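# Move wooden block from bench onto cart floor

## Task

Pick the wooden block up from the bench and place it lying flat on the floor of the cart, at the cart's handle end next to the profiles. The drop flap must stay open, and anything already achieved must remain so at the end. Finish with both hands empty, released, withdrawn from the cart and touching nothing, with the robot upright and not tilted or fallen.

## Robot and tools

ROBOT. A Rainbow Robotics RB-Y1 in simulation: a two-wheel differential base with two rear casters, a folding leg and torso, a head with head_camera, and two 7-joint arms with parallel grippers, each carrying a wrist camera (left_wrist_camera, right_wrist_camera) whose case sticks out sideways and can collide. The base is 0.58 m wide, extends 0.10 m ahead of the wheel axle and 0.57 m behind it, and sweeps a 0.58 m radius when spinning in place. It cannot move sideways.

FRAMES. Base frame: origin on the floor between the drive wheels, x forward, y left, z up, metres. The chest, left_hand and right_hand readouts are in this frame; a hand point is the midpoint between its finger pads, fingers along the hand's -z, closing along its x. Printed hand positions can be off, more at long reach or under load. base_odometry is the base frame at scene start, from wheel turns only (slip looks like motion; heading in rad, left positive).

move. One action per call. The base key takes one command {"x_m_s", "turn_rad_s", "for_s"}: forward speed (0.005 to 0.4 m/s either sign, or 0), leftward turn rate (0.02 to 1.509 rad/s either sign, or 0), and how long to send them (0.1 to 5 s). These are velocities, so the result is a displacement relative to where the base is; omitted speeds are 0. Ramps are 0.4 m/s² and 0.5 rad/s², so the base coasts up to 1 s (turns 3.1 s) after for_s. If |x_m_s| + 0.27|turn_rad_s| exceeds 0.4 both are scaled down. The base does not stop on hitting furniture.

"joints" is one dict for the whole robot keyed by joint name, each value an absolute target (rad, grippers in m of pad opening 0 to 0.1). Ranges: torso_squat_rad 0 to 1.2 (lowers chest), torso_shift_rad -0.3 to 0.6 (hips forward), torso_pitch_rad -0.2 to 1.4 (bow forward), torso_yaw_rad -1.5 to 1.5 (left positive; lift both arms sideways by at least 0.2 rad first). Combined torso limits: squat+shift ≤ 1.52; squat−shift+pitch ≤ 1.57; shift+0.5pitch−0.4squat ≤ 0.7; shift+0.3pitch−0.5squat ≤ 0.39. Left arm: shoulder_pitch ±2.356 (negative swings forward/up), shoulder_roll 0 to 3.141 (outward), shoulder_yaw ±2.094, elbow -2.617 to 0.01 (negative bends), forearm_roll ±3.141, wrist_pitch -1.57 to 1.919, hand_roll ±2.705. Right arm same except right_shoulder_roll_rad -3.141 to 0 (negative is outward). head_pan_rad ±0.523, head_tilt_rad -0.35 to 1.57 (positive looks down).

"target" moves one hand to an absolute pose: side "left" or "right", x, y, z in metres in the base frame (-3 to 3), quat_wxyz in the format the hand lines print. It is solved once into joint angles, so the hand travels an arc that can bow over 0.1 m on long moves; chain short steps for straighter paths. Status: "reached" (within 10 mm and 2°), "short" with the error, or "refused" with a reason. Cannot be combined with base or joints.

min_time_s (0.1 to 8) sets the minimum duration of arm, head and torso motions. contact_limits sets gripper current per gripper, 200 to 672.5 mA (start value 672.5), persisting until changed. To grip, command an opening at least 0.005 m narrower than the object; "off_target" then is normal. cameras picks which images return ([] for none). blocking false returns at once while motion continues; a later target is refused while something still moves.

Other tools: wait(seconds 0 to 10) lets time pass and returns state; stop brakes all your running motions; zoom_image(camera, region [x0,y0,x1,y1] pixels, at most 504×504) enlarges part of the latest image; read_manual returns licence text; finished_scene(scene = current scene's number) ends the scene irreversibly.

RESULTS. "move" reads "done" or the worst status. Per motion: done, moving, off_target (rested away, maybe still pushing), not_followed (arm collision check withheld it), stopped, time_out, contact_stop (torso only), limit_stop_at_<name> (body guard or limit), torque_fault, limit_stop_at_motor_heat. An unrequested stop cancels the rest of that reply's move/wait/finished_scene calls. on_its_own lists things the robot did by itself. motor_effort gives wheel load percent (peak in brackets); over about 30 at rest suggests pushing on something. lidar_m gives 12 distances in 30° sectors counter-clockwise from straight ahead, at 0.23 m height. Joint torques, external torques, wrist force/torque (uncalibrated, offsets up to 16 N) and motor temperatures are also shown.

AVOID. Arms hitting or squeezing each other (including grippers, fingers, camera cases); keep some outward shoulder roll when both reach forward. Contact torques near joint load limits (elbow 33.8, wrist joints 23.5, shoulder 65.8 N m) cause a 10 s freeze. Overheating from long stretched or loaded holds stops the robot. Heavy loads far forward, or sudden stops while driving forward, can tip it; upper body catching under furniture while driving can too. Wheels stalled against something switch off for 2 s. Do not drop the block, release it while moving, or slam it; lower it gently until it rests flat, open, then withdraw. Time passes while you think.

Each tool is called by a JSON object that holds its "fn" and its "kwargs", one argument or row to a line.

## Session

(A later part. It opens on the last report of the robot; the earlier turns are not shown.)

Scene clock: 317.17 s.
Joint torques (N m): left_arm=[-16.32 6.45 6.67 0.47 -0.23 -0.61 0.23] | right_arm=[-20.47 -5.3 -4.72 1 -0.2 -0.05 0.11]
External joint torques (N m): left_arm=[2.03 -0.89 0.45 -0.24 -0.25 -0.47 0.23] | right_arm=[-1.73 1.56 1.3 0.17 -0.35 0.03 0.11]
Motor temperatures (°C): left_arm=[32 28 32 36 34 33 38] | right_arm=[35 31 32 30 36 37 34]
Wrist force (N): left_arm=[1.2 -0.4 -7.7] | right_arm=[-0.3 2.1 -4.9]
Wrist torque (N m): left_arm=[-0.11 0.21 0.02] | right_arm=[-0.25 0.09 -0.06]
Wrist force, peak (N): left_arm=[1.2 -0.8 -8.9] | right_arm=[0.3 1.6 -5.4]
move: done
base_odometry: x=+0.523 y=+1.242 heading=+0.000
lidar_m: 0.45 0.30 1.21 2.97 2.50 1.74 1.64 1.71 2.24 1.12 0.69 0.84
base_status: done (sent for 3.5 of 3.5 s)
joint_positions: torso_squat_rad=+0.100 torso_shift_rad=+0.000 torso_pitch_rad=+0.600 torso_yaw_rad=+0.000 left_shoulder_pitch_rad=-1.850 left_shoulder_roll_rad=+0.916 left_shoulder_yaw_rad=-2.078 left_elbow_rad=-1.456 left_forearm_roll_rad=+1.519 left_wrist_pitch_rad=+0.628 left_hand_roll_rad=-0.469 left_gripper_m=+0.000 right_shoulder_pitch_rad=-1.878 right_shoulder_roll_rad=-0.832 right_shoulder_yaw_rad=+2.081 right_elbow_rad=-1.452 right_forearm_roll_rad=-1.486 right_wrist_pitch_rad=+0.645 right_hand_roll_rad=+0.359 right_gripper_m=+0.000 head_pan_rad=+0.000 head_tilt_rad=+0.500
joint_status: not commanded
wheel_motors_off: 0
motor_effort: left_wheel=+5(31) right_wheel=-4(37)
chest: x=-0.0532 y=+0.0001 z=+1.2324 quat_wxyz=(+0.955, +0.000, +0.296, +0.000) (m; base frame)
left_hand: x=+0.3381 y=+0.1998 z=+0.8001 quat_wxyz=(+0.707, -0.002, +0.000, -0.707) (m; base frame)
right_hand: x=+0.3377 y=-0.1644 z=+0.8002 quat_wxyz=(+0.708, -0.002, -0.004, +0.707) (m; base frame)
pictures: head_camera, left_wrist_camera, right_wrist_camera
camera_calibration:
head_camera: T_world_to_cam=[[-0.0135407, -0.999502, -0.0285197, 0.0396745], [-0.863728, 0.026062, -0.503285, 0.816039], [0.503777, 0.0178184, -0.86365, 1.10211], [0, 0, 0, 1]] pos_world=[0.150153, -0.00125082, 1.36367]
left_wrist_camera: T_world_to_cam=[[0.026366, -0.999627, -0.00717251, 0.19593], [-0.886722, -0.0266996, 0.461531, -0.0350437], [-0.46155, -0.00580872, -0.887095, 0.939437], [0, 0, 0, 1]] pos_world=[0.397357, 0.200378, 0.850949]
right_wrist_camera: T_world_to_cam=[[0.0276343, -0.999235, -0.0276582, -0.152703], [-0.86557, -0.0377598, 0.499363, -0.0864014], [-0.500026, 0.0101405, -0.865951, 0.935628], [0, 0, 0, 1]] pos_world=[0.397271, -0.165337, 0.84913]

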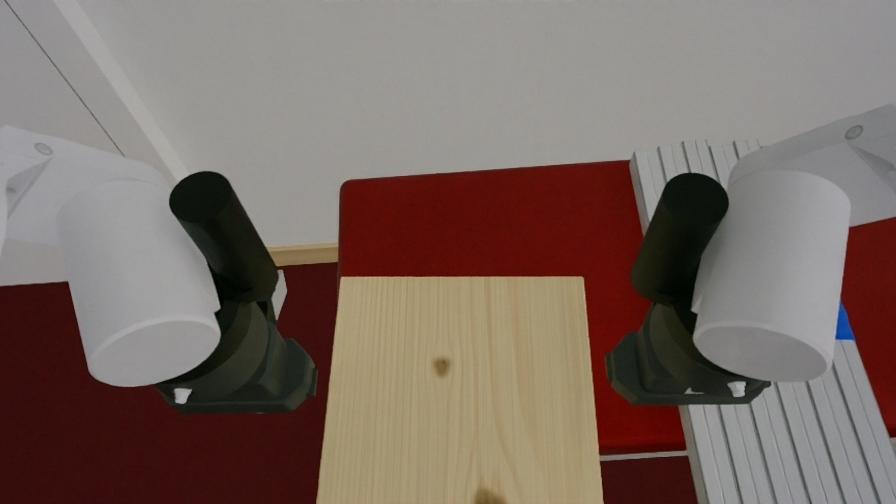

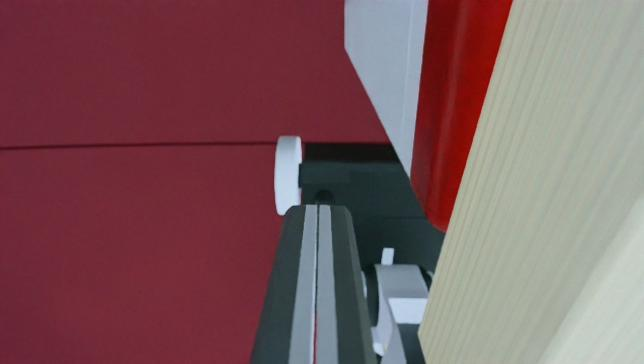

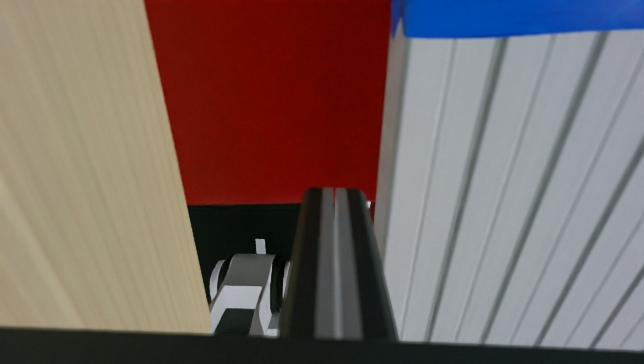

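{"fn": "move", "kwargs": {
  "target": {"side": "right", "x": 0.338, "y": -0.145, "z": 0.80, "quat_wxyz": [0.7071, 0, 0, 0.7071]},
  "min_time_s": 2,
  "cameras": []
}}

{"fn": "move", "kwargs": {
  "joints": {"torso_squat_rad": 0.26},
  "min_time_s": 2,
  "cameras": ["head_camera"]
}}

{"fn": "move", "kwargs": {
  "target": {"side": "right", "x": 0.338, "y": -0.115, "z": 0.78, "quat_wxyz": [0.7071, 0, 0, 0.7071]},
  "min_time_s": 2,
  "cameras": ["right_wrist_camera"]
}}

{"fn": "move", "kwargs": {
  "target": {"side": "left", "x": 0.338, "y": 0.142, "z": 0.78, "quat_wxyz": [0.7071, 0, 0, -0.7071]},
  "min_time_s": 2.5,
  "cameras": ["left_wrist_camera"]
}}

Scene clock: 322.67 s.
Joint torques (N m): left_arm=[-16.35 6.03 6.76 0.53 -0.22 -0.45 0.26] | right_arm=[-22.07 -4.83 -7.92 1.81 -0.34 0.11 -0.28]
External joint torques (N m): left_arm=[2 -1.32 0.54 -0.18 -0.25 -0.31 0.26] | right_arm=[-3.01 1.78 -1.79 0.99 -0.49 0.19 -0.28]
Motor temperatures (°C): left_arm=[32 28 32 36 34 33 38] | right_arm=[35 31 32 30 36 37 34]
Wrist force (N): left_arm=[0.9 0.2 -8.4] | right_arm=[-0.2 1.3 -4.7]
Wrist torque (N m): left_arm=[-0.18 0.20 0.10] | right_arm=[-0.13 0.08 -0.05]
Wrist force, peak (N): left_arm=[1.2 1.4 -8.8] | right_arm=[-1.0 1.7 -5.2]
move: done
base_odometry: x=+0.523 y=+1.242 heading=+0.000
lidar_m: 0.44 0.31 1.22 2.96 2.47 1.73 1.65 1.70 2.23 1.12 0.68 0.83
base_status: not commanded
joint_positions: torso_squat_rad=+0.100 torso_shift_rad=+0.000 torso_pitch_rad=+0.600 torso_yaw_rad=+0.000 left_shoulder_pitch_rad=-1.850 left_shoulder_roll_rad=+0.916 left_shoulder_yaw_rad=-2.078 left_elbow_rad=-1.456 left_forearm_roll_rad=+1.519 left_wrist_pitch_rad=+0.628 left_hand_roll_rad=-0.469 left_gripper_m=+0.000 right_shoulder_pitch_rad=-1.883 right_shoulder_roll_rad=-0.784 right_shoulder_yaw_rad=+2.066 right_elbow_rad=-1.428 right_forearm_roll_rad=-1.504 right_wrist_pitch_rad=+0.670 right_hand_roll_rad=+0.347 right_gripper_m=+0.000 head_pan_rad=+0.000 head_tilt_rad=+0.500
joint_status: all done
wheel_motors_off: 0
motor_effort: left_wheel=+4(5) right_wheel=-4(6)
chest: x=-0.0533 y=+0.0001 z=+1.2324 quat_wxyz=(+0.955, +0.000, +0.296, +0.000) (m; base frame)
left_hand: x=+0.3381 y=+0.1998 z=+0.8001 quat_wxyz=(+0.707, -0.002, +0.000, -0.707) (m; base frame)
right_hand: x=+0.3369 y=-0.1455 z=+0.8002 quat_wxyz=(+0.707, +0.000, +0.000, +0.707) (m; base frame)
right_hand_status: reached (checked arc, planned for 2.0 s): 1 mm and 0.0 deg off.
pictures: none
No camera images: "cameras" was empty.

Scene clock: 324.97 s.
Joint torques (N m): left_arm=[-16.04 6.23 6.88 0.34 -0.25 -0.63 0.22] | right_arm=[-22.05 -4.59 -7.84 1.72 -0.27 0.19 -0.39]
External joint torques (N m): left_arm=[2.31 -1.11 0.66 -0.37 -0.27 -0.49 0.22] | right_arm=[-2.99 2.03 -1.71 0.9 -0.41 0.26 -0.39]
Motor temperatures (°C): left_arm=[32 28 32 36 34 33 38] | right_arm=[35 31 32 30 36 37 34]
Wrist force (N): left_arm=[0.8 -0.2 -8.1] | right_arm=[-0.1 1.6 -4.8]
Wrist torque (N m): left_arm=[-0.13 0.16 0.07] | right_arm=[-0.15 0.08 -0.04]
Wrist force, peak (N): left_arm=[1.1 0.5 -8.5] | right_arm=[0.0 1.4 -5.4]
move: done
base_odometry: x=+0.523 y=+1.242 heading=+0.000
lidar_m: 0.43 0.30 1.21 2.97 2.49 1.75 1.65 1.72 2.25 1.13 0.68 0.84
base_status: not commanded
joint_positions: torso_squat_rad=+0.260 torso_shift_rad=+0.000 torso_pitch_rad=+0.600 torso_yaw_rad=+0.000 left_shoulder_pitch_rad=-1.850 left_shoulder_roll_rad=+0.916 left_shoulder_yaw_rad=-2.078 left_elbow_rad=-1.456 left_forearm_roll_rad=+1.519 left_wrist_pitch_rad=+0.628 left_hand_roll_rad=-0.469 left_gripper_m=+0.000 right_shoulder_pitch_rad=-1.883 right_shoulder_roll_rad=-0.784 right_shoulder_yaw_rad=+2.066 right_elbow_rad=-1.428 right_forearm_roll_rad=-1.504 right_wrist_pitch_rad=+0.670 right_hand_roll_rad=+0.347 right_gripper_m=+0.000 head_pan_rad=+0.000 head_tilt_rad=+0.500
joint_status: all done
wheel_motors_off: 0
motor_effort: left_wheel=+4(5) right_wheel=-4(8)
chest: x=-0.0533 y=+0.0001 z=+1.2124 quat_wxyz=(+0.955, +0.000, +0.295, +0.000) (m; base frame)
left_hand: x=+0.3381 y=+0.1998 z=+0.7801 quat_wxyz=(+0.707, -0.001, +0.000, -0.707) (m; base frame)
right_hand: x=+0.3370 y=-0.1455 z=+0.7803 quat_wxyz=(+0.707, +0.000, +0.000, +0.707) (m; base frame)
pictures: head_camera
camera_calibration:
head_camera: T_world_to_cam=[[-0.0135333, -0.999502, -0.0285211, 0.0391021], [-0.863659, 0.0260587, -0.503402, 0.805948], [0.503895, 0.0178198, -0.863581, 1.08483], [0, 0, 0, 1]] pos_world=[0.149953, -0.00125083, 1.34367]

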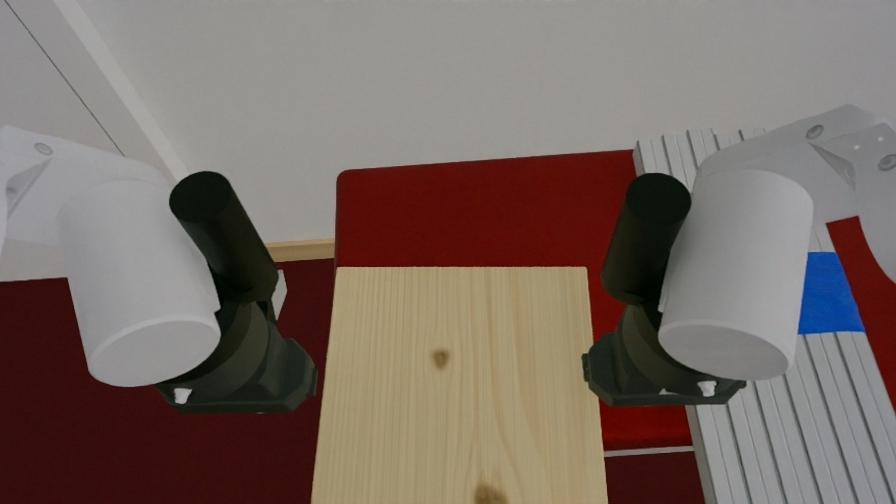

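Scene clock: 327.30 s.
Joint torques (N m): left_arm=[-16.47 6.3 6.58 0.44 -0.29 -0.46 0.22] | right_arm=[-22.22 -4.42 -8.31 1.85 -0.24 0.3 -0.26]
External joint torques (N m): left_arm=[1.88 -1.04 0.36 -0.27 -0.31 -0.32 0.22] | right_arm=[-2.69 1.81 -2.04 0.99 -0.39 0.37 -0.26]
Motor temperatures (°C): left_arm=[32 28 32 36 34 33 38] | right_arm=[35 31 32 30 36 37 34]
Wrist force (N): left_arm=[1.7 0.4 -8.0] | right_arm=[-0.3 1.4 -4.9]
Wrist torque (N m): left_arm=[-0.17 0.29 0.09] | right_arm=[-0.18 0.05 -0.06]
Wrist force, peak (N): left_arm=[0.9 0.3 -8.7] | right_arm=[0.0 1.4 -5.5]
move: done
base_odometry: x=+0.523 y=+1.242 heading=+0.000
lidar_m: 0.44 0.29 1.22 2.97 2.49 1.75 1.63 1.71 2.24 1.12 0.69 0.82
base_status: not commanded
joint_positions: torso_squat_rad=+0.260 torso_shift_rad=+0.000 torso_pitch_rad=+0.600 torso_yaw_rad=+0.000 left_shoulder_pitch_rad=-1.850 left_shoulder_roll_rad=+0.916 left_shoulder_yaw_rad=-2.078 left_elbow_rad=-1.456 left_forearm_roll_rad=+1.519 left_wrist_pitch_rad=+0.628 left_hand_roll_rad=-0.469 left_gripper_m=+0.000 right_shoulder_pitch_rad=-1.890 right_shoulder_roll_rad=-0.704 right_shoulder_yaw_rad=+2.045 right_elbow_rad=-1.380 right_forearm_roll_rad=-1.521 right_wrist_pitch_rad=+0.703 right_hand_roll_rad=+0.318 right_gripper_m=+0.000 head_pan_rad=+0.000 head_tilt_rad=+0.500
joint_status: all done
wheel_motors_off: 0
motor_effort: left_wheel=+4(5) right_wheel=-5(6)
chest: x=-0.0533 y=+0.0001 z=+1.2124 quat_wxyz=(+0.955, +0.000, +0.295, +0.000) (m; base frame)
left_hand: x=+0.3381 y=+0.1998 z=+0.7801 quat_wxyz=(+0.707, -0.001, +0.000, -0.707) (m; base frame)
right_hand: x=+0.3376 y=-0.1154 z=+0.7798 quat_wxyz=(+0.707, +0.000, +0.000, +0.707) (m; base frame)
right_hand_status: reached (checked arc, planned for 2.0 s): 1 mm and 0.0 deg off.
pictures: right_wrist_camera
camera_calibration:
right_wrist_camera: T_world_to_cam=[[0.0288615, -0.999252, -0.0257465, -0.10621], [-0.861121, -0.0379346, 0.506982, -0.0818874], [-0.507579, 0.00753863, -0.861572, 0.916287], [0, 0, 0, 1]] pos_world=[0.397639, -0.116144, 0.828228]

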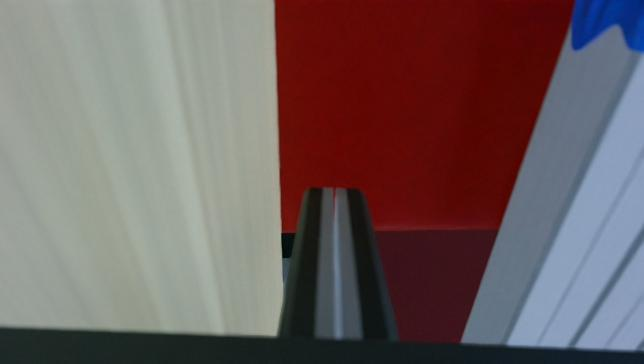

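Scene clock: 330.13 s.
Joint torques (N m): left_arm=[-20 2.78 11.75 1.57 -0.23 -1.57 0.35] | right_arm=[-22.54 -4.22 -8.24 1.71 -0.41 0.08 -0.36]
External joint torques (N m): left_arm=[-0.75 -3.73 5.18 0.97 -0.25 -1.45 0.35] | right_arm=[-3.01 2.01 -1.97 0.85 -0.56 0.15 -0.36]
Motor temperatures (°C): left_arm=[32 28 32 36 34 33 38] | right_arm=[35 31 32 30 36 37 34]
Wrist force (N): left_arm=[-4.0 -1.4 -9.4] | right_arm=[-0.3 1.6 -4.4]
Wrist torque (N m): left_arm=[-0.20 0.36 0.02] | right_arm=[-0.18 0.07 -0.08]
Wrist force, peak (N): left_arm=[-4.2 -1.7 -10.5] | right_arm=[-0.1 2.0 -5.5]
move: done
base_odometry: x=+0.523 y=+1.242 heading=+0.000
lidar_m: 0.43 0.30 1.20 2.96 2.48 1.74 1.65 1.71 2.24 1.11 0.68 0.83
base_status: not commanded
joint_positions: torso_squat_rad=+0.260 torso_shift_rad=+0.000 torso_pitch_rad=+0.600 torso_yaw_rad=+0.000 left_shoulder_pitch_rad=-1.876 left_shoulder_roll_rad=+0.777 left_shoulder_yaw_rad=-2.053 left_elbow_rad=-1.418 left_forearm_roll_rad=+1.504 left_wrist_pitch_rad=+0.682 left_hand_roll_rad=-0.350 left_gripper_m=+0.000 right_shoulder_pitch_rad=-1.890 right_shoulder_roll_rad=-0.704 right_shoulder_yaw_rad=+2.045 right_elbow_rad=-1.380 right_forearm_roll_rad=-1.521 right_wrist_pitch_rad=+0.703 right_hand_roll_rad=+0.318 right_gripper_m=+0.000 head_pan_rad=+0.000 head_tilt_rad=+0.500
joint_status: all done
wheel_motors_off: 0
motor_effort: left_wheel=+5(5) right_wheel=-5(6)
chest: x=-0.0533 y=+0.0001 z=+1.2124 quat_wxyz=(+0.955, +0.000, +0.295, +0.000) (m; base frame)
left_hand: x=+0.3375 y=+0.1428 z=+0.7798 quat_wxyz=(+0.707, +0.000, +0.001, -0.707) (m; base frame)
left_hand_status: reached (checked arc, planned for 2.5 s): 1 mm and 0.1 deg off.
right_hand: x=+0.3376 y=-0.1154 z=+0.7797 quat_wxyz=(+0.707, +0.000, +0.000, +0.707) (m; base frame)
pictures: left_wrist_camera
camera_calibration:
left_wrist_camera: T_world_to_cam=[[0.0272946, -0.999579, -0.00987612, 0.140697], [-0.887514, -0.0287783, 0.459881, -0.0259258], [-0.459971, -0.00378706, -0.887926, 0.920726], [0, 0, 0, 1]] pos_world=[0.396658, 0.143378, 0.830849]

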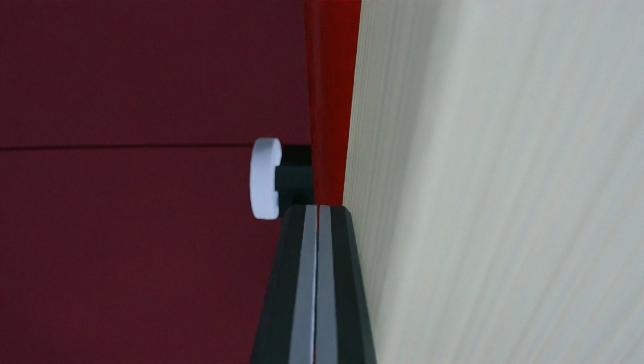

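{"fn": "move", "kwargs": {
  "target": {"side": "left", "x": 0.338, "y": 0.130, "z": 0.78, "quat_wxyz": [0.7071, 0, 0, -0.7071]},
  "min_time_s": 2.5,
  "cameras": []
}}

{"fn": "move", "kwargs": {
  "target": {"side": "left", "x": 0.338, "y": 0.113, "z": 0.78, "quat_wxyz": [0.7071, 0, 0, -0.7071]},
  "min_time_s": 2.5,
  "cameras": ["left_wrist_camera"]
}}

{"fn": "move", "kwargs": {
  "target": {"side": "right", "x": 0.338, "y": -0.113, "z": 0.78, "quat_wxyz": [0.7071, 0, 0, 0.7071]},
  "min_time_s": 2,
  "cameras": ["right_wrist_camera", "head_camera"]
}}

Scene clock: 338.00 s.
Joint torques (N m): left_arm=[-21.91 -1.4 16.16 0.45 0.64 -3.67 0.53] | right_arm=[-22.55 -3.05 -8.1 -0.09 -0.29 -1.61 -0.12]
External joint torques (N m): left_arm=[-2.5 -7.76 9.54 -0.15 0.62 -3.55 0.53] | right_arm=[-3.02 3.18 -1.84 -0.96 -0.44 -1.54 -0.12]
Motor temperatures (°C): left_arm=[32 28 32 36 34 33 38] | right_arm=[36 30 32 30 36 37 34]
Wrist force (N): left_arm=[-15.0 -2.7 -6.3] | right_arm=[-8.9 0.5 -4.6]
Wrist torque (N m): left_arm=[-0.29 0.05 -0.19] | right_arm=[-0.12 -0.07 -0.19]
Wrist force, peak (N): left_arm=[-15.7 -3.7 -7.0] | right_arm=[-9.5 0.9 -5.2]
move: done
base_odometry: x=+0.523 y=+1.242 heading=+0.000
lidar_m: 0.43 0.29 1.22 2.96 2.50 1.74 1.65 1.71 2.24 1.12 0.68 0.82
base_status: not commanded
joint_positions: torso_squat_rad=+0.260 torso_shift_rad=+0.000 torso_pitch_rad=+0.600 torso_yaw_rad=+0.000 left_shoulder_pitch_rad=-1.880 left_shoulder_roll_rad=+0.748 left_shoulder_yaw_rad=-2.047 left_elbow_rad=-1.404 left_forearm_roll_rad=+1.507 left_wrist_pitch_rad=+0.695 left_hand_roll_rad=-0.334 left_gripper_m=+0.000 right_shoulder_pitch_rad=-1.890 right_shoulder_roll_rad=-0.704 right_shoulder_yaw_rad=+2.045 right_elbow_rad=-1.379 right_forearm_roll_rad=-1.521 right_wrist_pitch_rad=+0.704 right_hand_roll_rad=+0.318 right_gripper_m=+0.000 head_pan_rad=+0.000 head_tilt_rad=+0.500
joint_status: all done
wheel_motors_off: 0
motor_effort: left_wheel=+4(5) right_wheel=-5(6)
chest: x=-0.0533 y=+0.0001 z=+1.2124 quat_wxyz=(+0.955, +0.000, +0.295, +0.000) (m; base frame)
left_hand: x=+0.3373 y=+0.1321 z=+0.7797 quat_wxyz=(+0.708, +0.001, +0.001, -0.707) (m; base frame)
left_hand_status: reached (checked arc, planned for 2.5 s): 2 mm and 0.2 deg off.
right_hand: x=+0.3379 y=-0.1157 z=+0.7798 quat_wxyz=(+0.707, +0.000, +0.000, +0.707) (m; base frame)
pictures: none
No camera images: "cameras" was empty.

Scene clock: 340.83 s.
Joint torques (N m): left_arm=[-28.84 -19.21 34.86 -5.13 2.38 -13.91 1.04] | right_arm=[-24.7 16.29 -21.72 -9.78 -2.51 -9.74 0.1]
External joint torques (N m): left_arm=[-9.22 -25.39 28.2 -5.78 2.36 -13.81 1.04] | right_arm=[-5.17 22.58 -15.5 -10.69 -2.66 -9.68 0.1]
Motor temperatures (°C): left_arm=[32 28 32 36 34 33 38] | right_arm=[36 30 32 30 36 37 34]
Wrist force (N): left_arm=[-61.3 -8.3 2.2] | right_arm=[-49.0 -3.7 -1.7]
Wrist torque (N m): left_arm=[-0.14 -0.76 -0.67] | right_arm=[0.03 -0.89 -0.23]
Wrist force, peak (N): left_arm=[-62.1 -8.6 3.3] | right_arm=[-49.7 -3.6 -1.9]
move: done
base_odometry: x=+0.523 y=+1.242 heading=+0.000
lidar_m: 0.43 0.30 1.22 2.96 2.48 1.75 1.64 1.71 2.24 1.13 0.69 0.83
base_status: not commanded
joint_positions: torso_squat_rad=+0.260 torso_shift_rad=+0.000 torso_pitch_rad=+0.600 torso_yaw_rad=+0.000 left_shoulder_pitch_rad=-1.884 left_shoulder_roll_rad=+0.710 left_shoulder_yaw_rad=-2.041 left_elbow_rad=-1.380 left_forearm_roll_rad=+1.513 left_wrist_pitch_rad=+0.714 left_hand_roll_rad=-0.314 left_gripper_m=-0.001 right_shoulder_pitch_rad=-1.889 right_shoulder_roll_rad=-0.709 right_shoulder_yaw_rad=+2.048 right_elbow_rad=-1.377 right_forearm_roll_rad=-1.521 right_wrist_pitch_rad=+0.706 right_hand_roll_rad=+0.318 right_gripper_m=+0.000 head_pan_rad=+0.000 head_tilt_rad=+0.500
joint_status: all done
wheel_motors_off: 0
motor_effort: left_wheel=+5(5) right_wheel=-5(8)
chest: x=-0.0535 y=+0.0001 z=+1.2124 quat_wxyz=(+0.955, +0.000, +0.295, +0.000) (m; base frame)
left_hand: x=+0.3373 y=+0.1202 z=+0.7791 quat_wxyz=(+0.709, +0.003, +0.004, -0.705) (m; base frame)
left_hand_status: reached (checked arc, planned for 2.5 s): 7 mm and 0.7 deg off.
right_hand: x=+0.3393 y=-0.1201 z=+0.7796 quat_wxyz=(+0.709, -0.004, +0.002, +0.705) (m; base frame)
pictures: left_wrist_camera
camera_calibration:
left_wrist_camera: T_world_to_cam=[[0.0321836, -0.999285, -0.0198515, 0.124211], [-0.887136, -0.0377091, 0.459965, -0.0255428], [-0.460384, 0.00280764, -0.887715, 0.919038], [0, 0, 0, 1]] pos_world=[0.396453, 0.120579, 0.830058]

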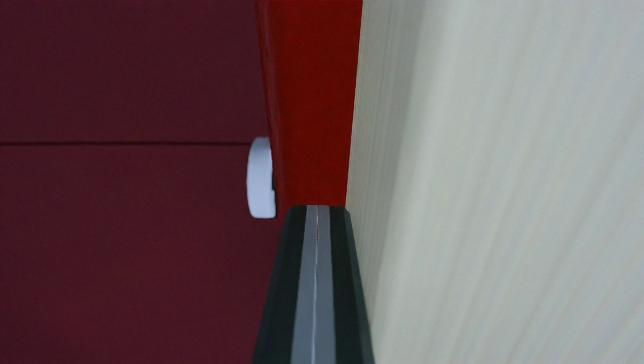

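Scene clock: 343.17 s.
Joint torques (N m): left_arm=[-28.81 -19.02 34.15 -5.45 2.43 -14.21 1.01] | right_arm=[-25.52 21.57 -26.84 -9.93 -3.21 -10.99 -0.43]
External joint torques (N m): left_arm=[-9.2 -25.2 27.49 -6.09 2.42 -14.1 1.01] | right_arm=[-5.96 27.84 -20.63 -10.85 -3.37 -10.93 -0.43]
Motor temperatures (°C): left_arm=[32 28 32 36 34 34 38] | right_arm=[36 31 32 30 36 37 34]
Wrist force (N): left_arm=[-63.1 -8.0 1.3] | right_arm=[-54.6 -2.0 1.0]
Wrist torque (N m): left_arm=[-0.16 -0.83 -0.68] | right_arm=[-0.03 -0.98 -0.04]
Wrist force, peak (N): left_arm=[-63.7 -8.0 1.2] | right_arm=[-55.1 -1.9 1.6]
move: done
base_odometry: x=+0.523 y=+1.242 heading=+0.000
lidar_m: 0.44 0.30 1.21 2.97 2.51 1.74 1.65 1.70 2.21 1.12 0.68 0.83
base_status: not commanded
joint_positions: torso_squat_rad=+0.260 torso_shift_rad=+0.000 torso_pitch_rad=+0.600 torso_yaw_rad=+0.000 left_shoulder_pitch_rad=-1.884 left_shoulder_roll_rad=+0.710 left_shoulder_yaw_rad=-2.041 left_elbow_rad=-1.380 left_forearm_roll_rad=+1.513 left_wrist_pitch_rad=+0.714 left_hand_roll_rad=-0.314 left_gripper_m=-0.001 right_shoulder_pitch_rad=-1.889 right_shoulder_roll_rad=-0.705 right_shoulder_yaw_rad=+2.048 right_elbow_rad=-1.373 right_forearm_roll_rad=-1.523 right_wrist_pitch_rad=+0.708 right_hand_roll_rad=+0.318 right_gripper_m=+0.000 head_pan_rad=+0.000 head_tilt_rad=+0.500
joint_status: all done
wheel_motors_off: 0
motor_effort: left_wheel=+5(6) right_wheel=-5(8)
chest: x=-0.0535 y=+0.0001 z=+1.2124 quat_wxyz=(+0.955, +0.000, +0.295, +0.000) (m; base frame)
left_hand: x=+0.3373 y=+0.1202 z=+0.7791 quat_wxyz=(+0.709, +0.003, +0.004, -0.705) (m; base frame)
right_hand: x=+0.3394 y=-0.1196 z=+0.7794 quat_wxyz=(+0.709, -0.004, +0.003, +0.705) (m; base frame)
right_hand_status: reached (checked arc, planned for 2.0 s): 7 mm and 0.7 deg off.
pictures: head_camera, right_wrist_camera
camera_calibration:
head_camera: T_world_to_cam=[[-0.0133428, -0.9995, -0.0286499, 0.039346], [-0.863506, 0.0259646, -0.50367, 0.80616], [0.504163, 0.018019, -0.863421, 1.08476], [0, 0, 0, 1]] pos_world=[0.149753, -0.00115161, 1.34377]
right_wrist_camera: T_world_to_cam=[[0.0222209, -0.999627, -0.0158564, -0.115895], [-0.8623, -0.0271893, 0.505668, -0.0775537], [-0.505911, 0.00243658, -0.862582, 0.916415], [0, 0, 0, 1]] pos_world=[0.399325, -0.120193, 0.827862]

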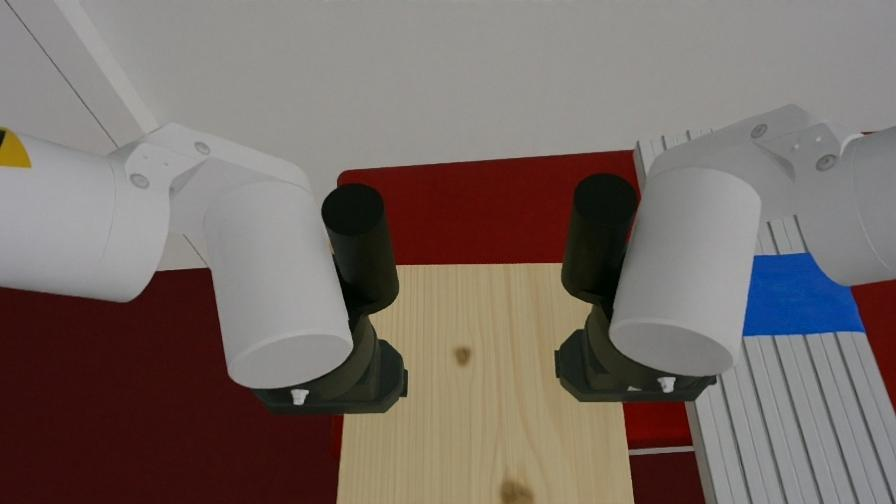

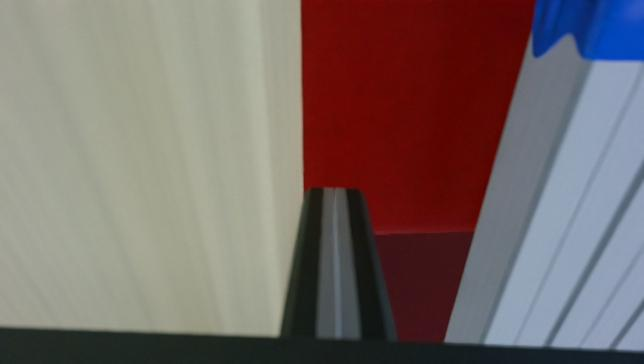

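{"fn": "move", "kwargs": {
  "joints": {"torso_squat_rad": 0.20},
  "min_time_s": 2,
  "cameras": []
}}

{"fn": "move", "kwargs": {
  "joints": {"torso_squat_rad": 0.02},
  "min_time_s": 2.5
}}

Scene clock: 346.77 s.
Joint torques (N m): left_arm=[-30.68 -16.39 34.52 -6.06 2.4 -13.21 0.94] | right_arm=[-30.91 21.09 -26.86 -10.9 -3.18 -11.16 -0.32]
External joint torques (N m): left_arm=[-11.09 -22.55 27.87 -6.69 2.39 -13.1 0.94] | right_arm=[-11.39 27.36 -20.66 -11.8 -3.33 -11.11 -0.32]
Motor temperatures (°C): left_arm=[32 28 33 36 34 35 38] | right_arm=[36 31 33 30 36 38 34]
Wrist force (N): left_arm=[-55.8 -4.3 -18.3] | right_arm=[-55.3 -3.7 -15.9]
Wrist torque (N m): left_arm=[0.01 -0.52 -0.59] | right_arm=[-0.01 -0.82 -0.12]
Wrist force, peak (N): left_arm=[-63.6 -7.7 1.1] | right_arm=[-56.3 -3.5 -15.7]
move: done
base_odometry: x=+0.523 y=+1.242 heading=+0.000
lidar_m: 0.43 0.30 1.22 2.96 2.49 1.75 1.65 1.71 2.25 1.12 0.69 0.84
base_status: not commanded
joint_positions: torso_squat_rad=+0.200 torso_shift_rad=+0.000 torso_pitch_rad=+0.601 torso_yaw_rad=+0.000 left_shoulder_pitch_rad=-1.883 left_shoulder_roll_rad=+0.709 left_shoulder_yaw_rad=-2.041 left_elbow_rad=-1.380 left_forearm_roll_rad=+1.513 left_wrist_pitch_rad=+0.714 left_hand_roll_rad=-0.314 left_gripper_m=-0.001 right_shoulder_pitch_rad=-1.888 right_shoulder_roll_rad=-0.705 right_shoulder_yaw_rad=+2.048 right_elbow_rad=-1.373 right_forearm_roll_rad=-1.523 right_wrist_pitch_rad=+0.708 right_hand_roll_rad=+0.318 right_gripper_m=+0.000 head_pan_rad=+0.000 head_tilt_rad=+0.500
joint_status: all done
wheel_motors_off: 0
motor_effort: left_wheel=+6(7) right_wheel=-4(7)
chest: x=-0.0529 y=+0.0001 z=+1.2218 quat_wxyz=(+0.955, +0.000, +0.296, +0.000) (m; base frame)
left_hand: x=+0.3371 y=+0.1200 z=+0.7878 quat_wxyz=(+0.709, +0.003, +0.005, -0.705) (m; base frame)
right_hand: x=+0.3390 y=-0.1199 z=+0.7878 quat_wxyz=(+0.710, -0.004, +0.004, +0.705) (m; base frame)
pictures: none
No camera images: "cameras" was empty.

Scene clock: 349.57 s.
Joint torques (N m): left_arm=[-30.74 -16.41 34.39 -6.13 2.46 -13.25 0.89] | right_arm=[-30.63 21.12 -26.81 -10.96 -3.31 -11.15 -0.31]
External joint torques (N m): left_arm=[-11.15 -22.57 27.74 -6.76 2.44 -13.14 0.89] | right_arm=[-11.11 27.39 -20.61 -11.86 -3.46 -11.1 -0.31]
Motor temperatures (°C): left_arm=[32 28 33 36 34 36 38] | right_arm=[36 31 33 31 36 38 34]
Wrist force (N): left_arm=[-55.6 -3.7 -18.4] | right_arm=[-55.7 -3.1 -15.1]
Wrist torque (N m): left_arm=[-0.07 -0.52 -0.60] | right_arm=[-0.08 -0.88 -0.12]
Wrist force, peak (N): left_arm=[-56.6 -3.3 -18.7] | right_arm=[-56.3 -3.4 -15.1]
move: done
base_odometry: x=+0.523 y=+1.242 heading=+0.000
lidar_m: 0.43 0.30 1.22 2.98 2.49 1.75 1.65 1.70 2.23 1.12 0.68 0.82
base_status: not commanded
joint_positions: torso_squat_rad=+0.020 torso_shift_rad=+0.000 torso_pitch_rad=+0.601 torso_yaw_rad=+0.000 left_shoulder_pitch_rad=-1.883 left_shoulder_roll_rad=+0.709 left_shoulder_yaw_rad=-2.041 left_elbow_rad=-1.380 left_forearm_roll_rad=+1.513 left_wrist_pitch_rad=+0.714 left_hand_roll_rad=-0.314 left_gripper_m=-0.001 right_shoulder_pitch_rad=-1.888 right_shoulder_roll_rad=-0.705 right_shoulder_yaw_rad=+2.048 right_elbow_rad=-1.373 right_forearm_roll_rad=-1.523 right_wrist_pitch_rad=+0.708 right_hand_roll_rad=+0.318 right_gripper_m=+0.000 head_pan_rad=+0.000 head_tilt_rad=+0.500
joint_status: all done
wheel_motors_off: 0
motor_effort: left_wheel=+5(6) right_wheel=-5(6)
chest: x=-0.0529 y=+0.0001 z=+1.2356 quat_wxyz=(+0.955, +0.000, +0.296, +0.000) (m; base frame)
left_hand: x=+0.3371 y=+0.1200 z=+0.8016 quat_wxyz=(+0.709, +0.003, +0.005, -0.705) (m; base frame)
right_hand: x=+0.3390 y=-0.1199 z=+0.8016 quat_wxyz=(+0.710, -0.003, +0.004, +0.705) (m; base frame)
pictures: head_camera, left_wrist_camera, right_wrist_camera
camera_calibration:
head_camera: T_world_to_cam=[[-0.0134766, -0.999504, -0.0284597, 0.0397735], [-0.864134, 0.025962, -0.502592, 0.817008], [0.503082, 0.0178198, -0.864055, 1.10516], [0, 0, 0, 1]] pos_world=[0.150554, -0.00115112, 1.36668]
left_wrist_camera: T_world_to_cam=[[0.0317093, -0.999304, -0.0196708, 0.124396], [-0.886369, -0.0372098, 0.461481, -0.0376045], [-0.461892, 0.00280238, -0.886932, 0.938809], [0, 0, 0, 1]] pos_world=[0.396352, 0.120279, 0.85246]
right_wrist_camera: T_world_to_cam=[[0.021713, -0.999644, -0.0155237, -0.116022], [-0.861084, -0.0265887, 0.507767, -0.0912051], [-0.507999, 0.00234207, -0.861354, 0.935098], [0, 0, 0, 1]] pos_world=[0.399013, -0.120595, 0.849961]

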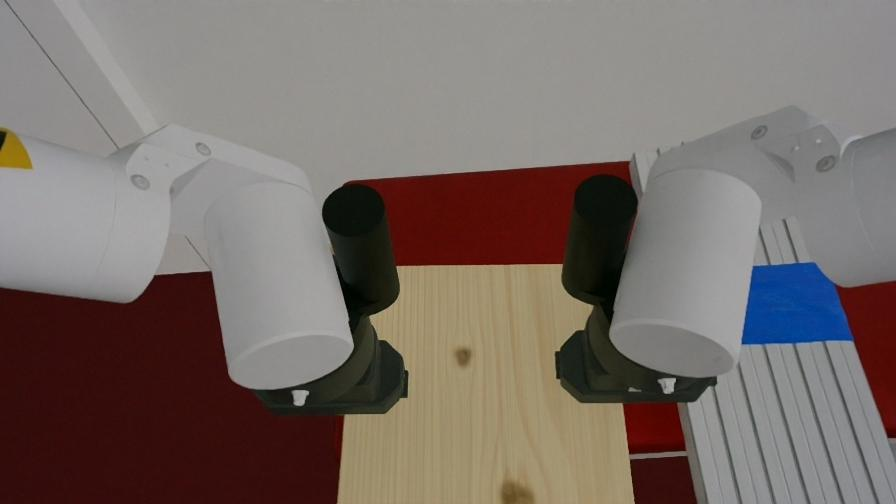

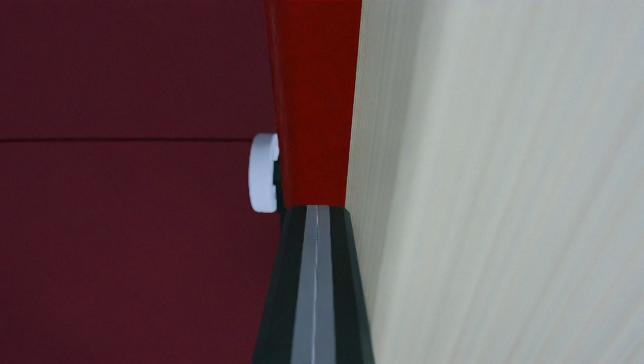

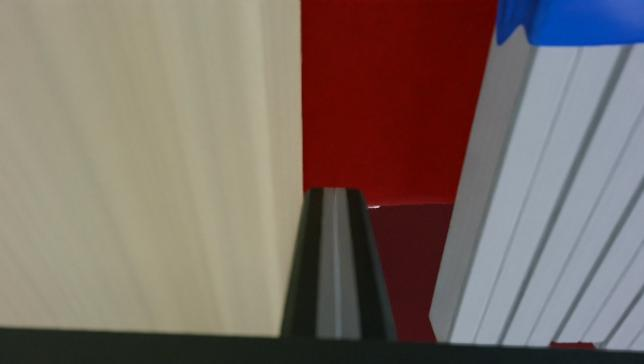

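{"fn": "move", "kwargs": {
  "base": {"x_m_s": -0.2, "for_s": 4.1},
  "cameras": []
}}

{"fn": "move", "kwargs": {
  "base": {"turn_rad_s": -0.35, "for_s": 4.49},
  "cameras": ["head_camera"]
}}

Scene clock: 356.20 s.
Joint torques (N m): left_arm=[-31.73 -15.82 34.6 -6.8 2.48 -12.98 0.87] | right_arm=[-31.94 20.64 -27.07 -11.45 -3.33 -11.33 -0.15]
External joint torques (N m): left_arm=[-12.14 -21.99 27.95 -7.43 2.47 -12.88 0.87] | right_arm=[-12.41 26.91 -20.87 -12.36 -3.49 -11.27 -0.15]
Motor temperatures (°C): left_arm=[32 29 33 36 34 36 38] | right_arm=[36 31 33 31 36 39 34]
Wrist force (N): left_arm=[-55.2 -3.7 -17.6] | right_arm=[-55.5 -3.9 -15.1]
Wrist torque (N m): left_arm=[-0.03 -0.48 -0.59] | right_arm=[-0.06 -0.87 -0.12]
Wrist force, peak (N): left_arm=[-56.4 -3.5 -17.9] | right_arm=[-56.2 -3.6 -15.2]
move: done
base_odometry: x=-0.297 y=+1.242 heading=+0.001
lidar_m: 1.12 1.74 2.30 4.11 1.24 0.88 0.83 0.86 1.14 2.72 1.44 1.30
base_status: done (sent for 4.1 of 4.1 s)
joint_positions: torso_squat_rad=+0.020 torso_shift_rad=+0.000 torso_pitch_rad=+0.601 torso_yaw_rad=+0.000 left_shoulder_pitch_rad=-1.883 left_shoulder_roll_rad=+0.709 left_shoulder_yaw_rad=-2.041 left_elbow_rad=-1.380 left_forearm_roll_rad=+1.513 left_wrist_pitch_rad=+0.714 left_hand_roll_rad=-0.314 left_gripper_m=-0.001 right_shoulder_pitch_rad=-1.887 right_shoulder_roll_rad=-0.705 right_shoulder_yaw_rad=+2.048 right_elbow_rad=-1.373 right_forearm_roll_rad=-1.523 right_wrist_pitch_rad=+0.708 right_hand_roll_rad=+0.318 right_gripper_m=+0.000 head_pan_rad=+0.000 head_tilt_rad=+0.500
joint_status: not commanded
wheel_motors_off: 0
motor_effort: left_wheel=+10(32) right_wheel=-9(24)
chest: x=-0.0530 y=+0.0001 z=+1.2356 quat_wxyz=(+0.955, +0.000, +0.296, +0.000) (m; base frame)
left_hand: x=+0.3370 y=+0.1199 z=+0.8016 quat_wxyz=(+0.709, +0.003, +0.005, -0.705) (m; base frame)
right_hand: x=+0.3389 y=-0.1199 z=+0.8016 quat_wxyz=(+0.710, -0.004, +0.004, +0.704) (m; base frame)
pictures: none
No camera images: "cameras" was empty.

Scene clock: 361.73 s.
Joint torques (N m): left_arm=[-31.54 -15.8 34.64 -6.63 2.47 -12.95 0.93] | right_arm=[-31.68 20.54 -26.93 -11.34 -3.2 -11.47 -0.39]
External joint torques (N m): left_arm=[-11.95 -21.96 27.99 -7.26 2.46 -12.85 0.93] | right_arm=[-12.16 26.81 -20.73 -12.24 -3.36 -11.42 -0.39]
Motor temperatures (°C): left_arm=[33 29 33 36 34 37 38] | right_arm=[36 31 33 31 36 40 34]
Wrist force (N): left_arm=[-55.9 -3.5 -17.4] | right_arm=[-55.7 -3.7 -14.6]
Wrist torque (N m): left_arm=[-0.07 -0.52 -0.60] | right_arm=[-0.05 -0.87 -0.14]
Wrist force, peak (N): left_arm=[-56.5 -3.7 -17.5] | right_arm=[-56.5 -3.8 -15.5]
move: done
base_odometry: x=-0.297 y=+1.242 heading=-1.574
lidar_m: 2.58 1.44 1.30 1.12 1.73 2.27 4.37 1.29 0.89 0.83 0.85 1.11
base_status: done (sent for 4.5 of 4.5 s)
joint_positions: torso_squat_rad=+0.020 torso_shift_rad=+0.000 torso_pitch_rad=+0.601 torso_yaw_rad=+0.000 left_shoulder_pitch_rad=-1.883 left_shoulder_roll_rad=+0.709 left_shoulder_yaw_rad=-2.041 left_elbow_rad=-1.380 left_forearm_roll_rad=+1.513 left_wrist_pitch_rad=+0.714 left_hand_roll_rad=-0.314 left_gripper_m=-0.001 right_shoulder_pitch_rad=-1.887 right_shoulder_roll_rad=-0.705 right_shoulder_yaw_rad=+2.048 right_elbow_rad=-1.373 right_forearm_roll_rad=-1.523 right_wrist_pitch_rad=+0.708 right_hand_roll_rad=+0.318 right_gripper_m=+0.000 head_pan_rad=+0.000 head_tilt_rad=+0.500
joint_status: not commanded
wheel_motors_off: 0
motor_effort: left_wheel=+18(40) right_wheel=-3(29)
chest: x=-0.0530 y=+0.0001 z=+1.2356 quat_wxyz=(+0.955, +0.000, +0.296, +0.000) (m; base frame)
left_hand: x=+0.3370 y=+0.1199 z=+0.8016 quat_wxyz=(+0.709, +0.003, +0.005, -0.705) (m; base frame)
right_hand: x=+0.3389 y=-0.1199 z=+0.8016 quat_wxyz=(+0.710, -0.004, +0.004, +0.704) (m; base frame)
pictures: head_camera
camera_calibration:
head_camera: T_world_to_cam=[[-0.0135573, -0.999502, -0.0285111, 0.0397578], [-0.864021, 0.0260616, -0.502781, 0.817215], [0.503273, 0.0178179, -0.863944, 1.10512], [0, 0, 0, 1]] pos_world=[0.150454, -0.00125082, 1.36677]

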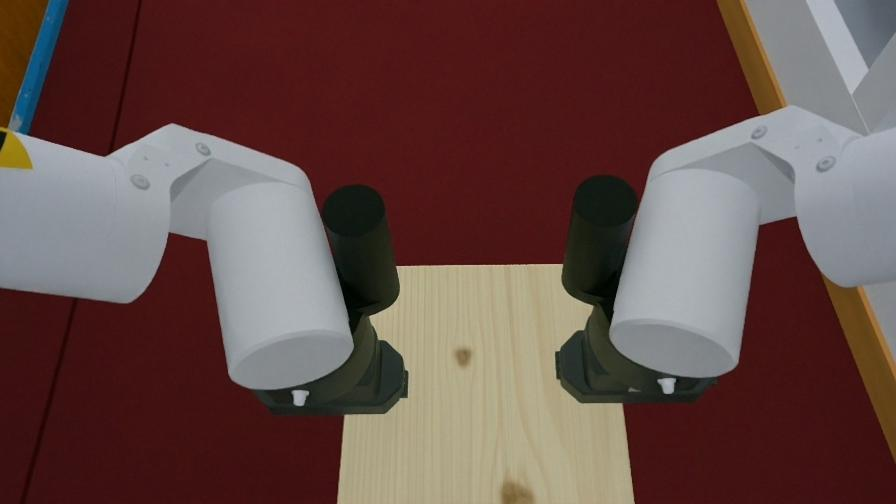

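{"fn": "move", "kwargs": {
  "base": {"x_m_s": 0.25, "for_s": 4.5},
  "cameras": []
}}

{"fn": "move", "kwargs": {
  "base": {"x_m_s": 0.2, "for_s": 2.08},
  "cameras": []
}}

{"fn": "move", "kwargs": {
  "base": {"turn_rad_s": 0.35, "for_s": 4.5},
  "cameras": ["head_camera"]
}}

Scene clock: 369.07 s.
Joint torques (N m): left_arm=[-31.39 -15.83 34.69 -6.77 2.36 -12.79 0.92] | right_arm=[-32.24 20.5 -26.84 -11.66 -3.3 -11.21 -0.41]
External joint torques (N m): left_arm=[-11.8 -22 28.04 -7.4 2.34 -12.69 0.92] | right_arm=[-12.71 26.77 -20.64 -12.57 -3.46 -11.16 -0.4]
Motor temperatures (°C): left_arm=[33 29 33 36 34 38 38] | right_arm=[37 31 33 31 36 41 34]
Wrist force (N): left_arm=[-56.0 -4.4 -17.7] | right_arm=[-55.7 -3.0 -14.7]
Wrist torque (N m): left_arm=[0.02 -0.60 -0.58] | right_arm=[-0.12 -0.85 -0.12]
Wrist force, peak (N): left_arm=[-56.6 -4.3 -17.4] | right_arm=[-56.4 -3.1 -15.8]
move: done
base_odometry: x=-0.301 y=+0.117 heading=-1.573
lidar_m: 2.35 1.49 1.04 0.98 1.26 1.67 4.05 1.17 0.82 0.75 0.75 0.99
base_status: done (sent for 4.5 of 4.5 s)
joint_positions: torso_squat_rad=+0.020 torso_shift_rad=+0.000 torso_pitch_rad=+0.601 torso_yaw_rad=+0.000 left_shoulder_pitch_rad=-1.883 left_shoulder_roll_rad=+0.709 left_shoulder_yaw_rad=-2.041 left_elbow_rad=-1.380 left_forearm_roll_rad=+1.513 left_wrist_pitch_rad=+0.714 left_hand_roll_rad=-0.314 left_gripper_m=-0.001 right_shoulder_pitch_rad=-1.887 right_shoulder_roll_rad=-0.705 right_shoulder_yaw_rad=+2.048 right_elbow_rad=-1.372 right_forearm_roll_rad=-1.523 right_wrist_pitch_rad=+0.708 right_hand_roll_rad=+0.318 right_gripper_m=+0.000 head_pan_rad=+0.000 head_tilt_rad=+0.500
joint_status: not commanded
wheel_motors_off: 0
motor_effort: left_wheel=+3(46) right_wheel=-5(34)
chest: x=-0.0529 y=+0.0001 z=+1.2356 quat_wxyz=(+0.955, +0.000, +0.296, +0.000) (m; base frame)
left_hand: x=+0.3370 y=+0.1199 z=+0.8015 quat_wxyz=(+0.709, +0.003, +0.005, -0.705) (m; base frame)
right_hand: x=+0.3389 y=-0.1200 z=+0.8015 quat_wxyz=(+0.710, -0.003, +0.004, +0.704) (m; base frame)
pictures: none
No camera images: "cameras" was empty.

Scene clock: 371.97 s.
Joint torques (N m): left_arm=[-31.86 -15.62 34.21 -6.75 2.42 -12.77 0.88] | right_arm=[-32.14 20.52 -26.87 -11.9 -3.27 -11.29 -0.28]
External joint torques (N m): left_arm=[-12.26 -21.79 27.57 -7.38 2.41 -12.67 0.88] | right_arm=[-12.62 26.78 -20.67 -12.8 -3.42 -11.24 -0.28]
Motor temperatures (°C): left_arm=[33 29 34 36 34 38 38] | right_arm=[37 31 33 31 36 41 34]
Wrist force (N): left_arm=[-55.3 -4.7 -17.3] | right_arm=[-55.3 -3.0 -15.3]
Wrist torque (N m): left_arm=[0.03 -0.46 -0.64] | right_arm=[-0.07 -0.84 -0.11]
Wrist force, peak (N): left_arm=[-56.2 -3.7 -17.5] | right_arm=[-55.9 -3.4 -16.1]
move: done
base_odometry: x=-0.302 y=-0.296 heading=-1.573
lidar_m: 2.25 2.80 1.06 1.00 1.03 1.98 3.86 1.14 0.77 0.74 0.74 0.96
base_status: done (sent for 2.07 of 2.07 s)
joint_positions: torso_squat_rad=+0.020 torso_shift_rad=+0.000 torso_pitch_rad=+0.601 torso_yaw_rad=+0.000 left_shoulder_pitch_rad=-1.883 left_shoulder_roll_rad=+0.709 left_shoulder_yaw_rad=-2.041 left_elbow_rad=-1.380 left_forearm_roll_rad=+1.513 left_wrist_pitch_rad=+0.714 left_hand_roll_rad=-0.314 left_gripper_m=-0.001 right_shoulder_pitch_rad=-1.887 right_shoulder_roll_rad=-0.705 right_shoulder_yaw_rad=+2.048 right_elbow_rad=-1.372 right_forearm_roll_rad=-1.523 right_wrist_pitch_rad=+0.708 right_hand_roll_rad=+0.318 right_gripper_m=+0.000 head_pan_rad=+0.000 head_tilt_rad=+0.500
joint_status: not commanded
wheel_motors_off: 0
motor_effort: left_wheel=+0(26) right_wheel=+1(21)
chest: x=-0.0529 y=+0.0001 z=+1.2356 quat_wxyz=(+0.955, +0.000, +0.296, +0.000) (m; base frame)
left_hand: x=+0.3370 y=+0.1199 z=+0.8015 quat_wxyz=(+0.709, +0.003, +0.005, -0.705) (m; base frame)
right_hand: x=+0.3389 y=-0.1200 z=+0.8015 quat_wxyz=(+0.710, -0.003, +0.004, +0.704) (m; base frame)
pictures: none
No camera images: "cameras" was empty.

Scene clock: 377.50 s.
Joint torques (N m): left_arm=[-31.88 -15.72 34.37 -6.83 2.57 -12.79 0.88] | right_arm=[-32.14 20.57 -27.06 -12.03 -3.27 -11.37 -0.24]
External joint torques (N m): left_arm=[-12.29 -21.89 27.73 -7.47 2.56 -12.69 0.88] | right_arm=[-12.62 26.83 -20.86 -12.93 -3.43 -11.32 -0.24]
Motor temperatures (°C): left_arm=[33 29 34 36 34 38 38] | right_arm=[37 31 33 31 36 41 34]
Wrist force (N): left_arm=[-56.0 -3.7 -17.2] | right_arm=[-55.1 -3.4 -15.1]
Wrist torque (N m): left_arm=[-0.08 -0.61 -0.61] | right_arm=[-0.04 -0.86 -0.13]
Wrist force, peak (N): left_arm=[-56.6 -3.8 -18.2] | right_arm=[-56.7 -3.1 -15.5]
move: done
base_odometry: x=-0.302 y=-0.296 heading=+0.001
lidar_m: 1.01 1.03 2.00 3.61 1.09 0.75 0.73 0.75 0.99 2.39 2.74 1.06
base_status: done (sent for 4.5 of 4.5 s)
joint_positions: torso_squat_rad=+0.020 torso_shift_rad=+0.000 torso_pitch_rad=+0.601 torso_yaw_rad=+0.000 left_shoulder_pitch_rad=-1.883 left_shoulder_roll_rad=+0.709 left_shoulder_yaw_rad=-2.041 left_elbow_rad=-1.380 left_forearm_roll_rad=+1.513 left_wrist_pitch_rad=+0.714 left_hand_roll_rad=-0.314 left_gripper_m=-0.001 right_shoulder_pitch_rad=-1.887 right_shoulder_roll_rad=-0.705 right_shoulder_yaw_rad=+2.048 right_elbow_rad=-1.372 right_forearm_roll_rad=-1.523 right_wrist_pitch_rad=+0.708 right_hand_roll_rad=+0.318 right_gripper_m=-0.001 head_pan_rad=+0.000 head_tilt_rad=+0.500
joint_status: not commanded
wheel_motors_off: 0
motor_effort: left_wheel=-2(39) right_wheel=+16(30)
chest: x=-0.0529 y=+0.0001 z=+1.2356 quat_wxyz=(+0.955, +0.000, +0.296, +0.000) (m; base frame)
left_hand: x=+0.3370 y=+0.1199 z=+0.8015 quat_wxyz=(+0.709, +0.003, +0.005, -0.705) (m; base frame)
right_hand: x=+0.3389 y=-0.1200 z=+0.8015 quat_wxyz=(+0.710, -0.003, +0.004, +0.704) (m; base frame)
pictures: head_camera
camera_calibration:
head_camera: T_world_to_cam=[[-0.0135613, -0.999502, -0.0285078, 0.0397553], [-0.86409, 0.026061, -0.502663, 0.817152], [0.503155, 0.0178166, -0.864012, 1.10518], [0, 0, 0, 1]] pos_world=[0.150554, -0.00125082, 1.36677]

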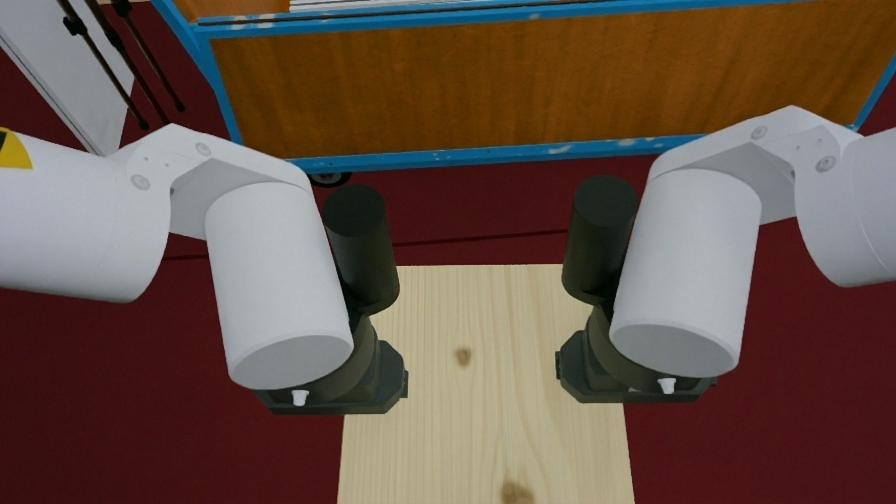

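{"fn": "move", "kwargs": {
  "base": {"turn_rad_s": 0.1, "for_s": 0.45},
  "joints": {"head_tilt_rad": 0.3},
  "cameras": ["head_camera"]
}}

{"fn": "zoom_image", "kwargs": {
  "camera": "head_camera",
  "region": [150, 0, 650, 280]
}}

Scene clock: 381.80 s.
Joint torques (N m): left_arm=[-31.75 -15.65 34.47 -6.83 2.51 -12.82 0.89] | right_arm=[-32.42 20.53 -26.71 -11.93 -3.2 -11.24 -0.33]
External joint torques (N m): left_arm=[-12.16 -21.82 27.82 -7.46 2.5 -12.72 0.89] | right_arm=[-12.9 26.8 -20.51 -12.83 -3.35 -11.19 -0.33]
Motor temperatures (°C): left_arm=[33 29 34 36 34 38 38] | right_arm=[37 31 33 31 36 42 34]
Wrist force (N): left_arm=[-54.9 -3.6 -17.5] | right_arm=[-55.6 -4.2 -15.2]
Wrist torque (N m): left_arm=[-0.05 -0.49 -0.58] | right_arm=[-0.02 -0.83 -0.10]
Wrist force, peak (N): left_arm=[-56.4 -3.7 -17.8] | right_arm=[-56.3 -4.1 -14.8]
move: done
base_odometry: x=-0.302 y=-0.296 heading=+0.047
lidar_m: 1.00 1.06 1.99 2.94 1.05 0.74 0.71 0.76 1.03 2.74 2.63 1.05
base_status: done (sent for 0.47 of 0.47 s)
joint_positions: torso_squat_rad=+0.020 torso_shift_rad=+0.000 torso_pitch_rad=+0.601 torso_yaw_rad=+0.000 left_shoulder_pitch_rad=-1.883 left_shoulder_roll_rad=+0.709 left_shoulder_yaw_rad=-2.041 left_elbow_rad=-1.380 left_forearm_roll_rad=+1.513 left_wrist_pitch_rad=+0.714 left_hand_roll_rad=-0.314 left_gripper_m=-0.001 right_shoulder_pitch_rad=-1.887 right_shoulder_roll_rad=-0.705 right_shoulder_yaw_rad=+2.048 right_elbow_rad=-1.372 right_forearm_roll_rad=-1.523 right_wrist_pitch_rad=+0.708 right_hand_roll_rad=+0.318 right_gripper_m=-0.001 head_pan_rad=+0.000 head_tilt_rad=+0.300
joint_status: all done
wheel_motors_off: 0
motor_effort: left_wheel=-2(20) right_wheel=+20(34)
chest: x=-0.0529 y=+0.0001 z=+1.2356 quat_wxyz=(+0.955, +0.000, +0.296, +0.000) (m; base frame)
left_hand: x=+0.3370 y=+0.1199 z=+0.8015 quat_wxyz=(+0.709, +0.003, +0.005, -0.705) (m; base frame)
right_hand: x=+0.3389 y=-0.1200 z=+0.8015 quat_wxyz=(+0.710, -0.003, +0.004, +0.704) (m; base frame)
pictures: head_camera
camera_calibration:
head_camera: T_world_to_cam=[[-0.00755276, -0.999504, -0.0305711, 0.0421419], [-0.746999, 0.0259637, -0.664318, 1.03237], [0.664783, 0.0178191, -0.746824, 0.929783], [0, 0, 0, 1]] pos_world=[0.153396, -0.00125111, 1.3815]

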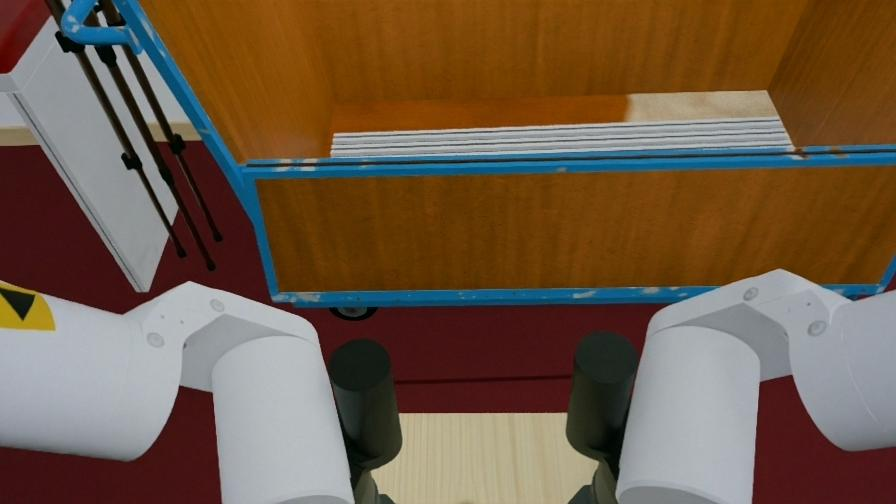

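Scaled by 1.008 from the camera's 896x504 image, which has a finer 1280x720 frame.

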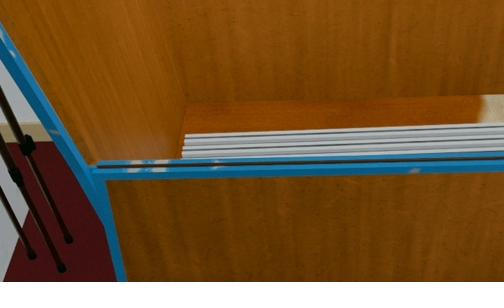

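{"fn": "move", "kwargs": {
  "joints": {"left_shoulder_pitch_rad": -1.852, "left_shoulder_roll_rad": 0.666, "left_shoulder_yaw_rad": -2.041, "left_elbow_rad": -1.311, "left_forearm_roll_rad": 1.528, "left_wrist_pitch_rad": 0.690, "left_hand_roll_rad": -0.344, "right_shoulder_pitch_rad": -1.852, "right_shoulder_roll_rad": -0.666, "right_shoulder_yaw_rad": 2.041, "right_elbow_rad": -1.311, "right_forearm_roll_rad": -1.528, "right_wrist_pitch_rad": 0.690, "right_hand_roll_rad": 0.344},
  "min_time_s": 2.5,
  "cameras": ["head_camera"]
}}

Scene clock: 392.97 s.
Joint torques (N m): left_arm=[-30.77 -15.97 31.8 -5.42 2.78 -12.61 0.38] | right_arm=[-29.91 21.55 -27.73 -11.17 -3.41 -10.87 0.51]
External joint torques (N m): left_arm=[-11.16 -22.07 25.45 -6.18 2.77 -12.5 0.38] | right_arm=[-10.41 27.77 -21.77 -12.14 -3.56 -10.82 0.51]
Motor temperatures (°C): left_arm=[33 29 34 36 35 39 38] | right_arm=[37 31 34 31 36 42 34]
Wrist force (N): left_arm=[-52.9 -4.6 -17.5] | right_arm=[-52.6 -4.5 -15.2]
Wrist torque (N m): left_arm=[0.03 -0.49 -0.60] | right_arm=[-0.01 -0.74 -0.34]
Wrist force, peak (N): left_arm=[-61.0 -4.8 -18.1] | right_arm=[-60.7 -4.4 -15.2]
move: done
base_odometry: x=-0.302 y=-0.296 heading=+0.047
lidar_m: 1.00 1.04 2.00 2.93 1.03 0.75 0.72 0.77 1.05 2.76 2.62 1.05
base_status: not commanded
joint_positions: torso_squat_rad=+0.020 torso_shift_rad=+0.000 torso_pitch_rad=+0.601 torso_yaw_rad=+0.000 left_shoulder_pitch_rad=-1.849 left_shoulder_roll_rad=+0.671 left_shoulder_yaw_rad=-2.047 left_elbow_rad=-1.309 left_forearm_roll_rad=+1.527 left_wrist_pitch_rad=+0.693 left_hand_roll_rad=-0.344 left_gripper_m=-0.001 right_shoulder_pitch_rad=-1.849 right_shoulder_roll_rad=-0.673 right_shoulder_yaw_rad=+2.046 right_elbow_rad=-1.308 right_forearm_roll_rad=-1.527 right_wrist_pitch_rad=+0.693 right_hand_roll_rad=+0.344 right_gripper_m=+0.000 head_pan_rad=+0.000 head_tilt_rad=+0.300
joint_status: all done
wheel_motors_off: 0
motor_effort: left_wheel=-2(3) right_wheel=+19(22)
chest: x=-0.0529 y=+0.0001 z=+1.2356 quat_wxyz=(+0.955, +0.000, +0.296, +0.000) (m; base frame)
left_hand: x=+0.3384 y=+0.1199 z=+0.7865 quat_wxyz=(+0.709, +0.004, +0.005, -0.705) (m; base frame)
right_hand: x=+0.3398 y=-0.1202 z=+0.7870 quat_wxyz=(+0.710, -0.005, +0.004, +0.704) (m; base frame)
pictures: head_camera
camera_calibration:
head_camera: T_world_to_cam=[[-0.00755276, -0.999504, -0.0305711, 0.0421419], [-0.746999, 0.0259637, -0.664318, 1.03237], [0.664783, 0.0178191, -0.746824, 0.929783], [0, 0, 0, 1]] pos_world=[0.153396, -0.00125111, 1.3815]

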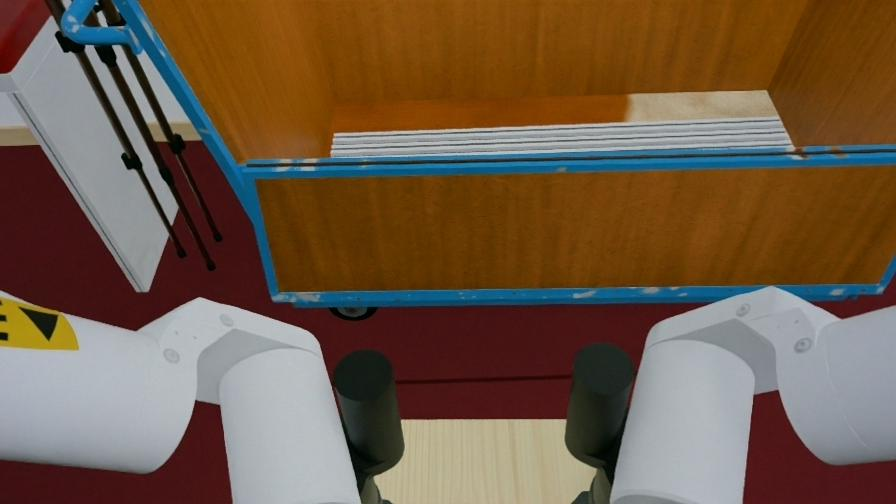

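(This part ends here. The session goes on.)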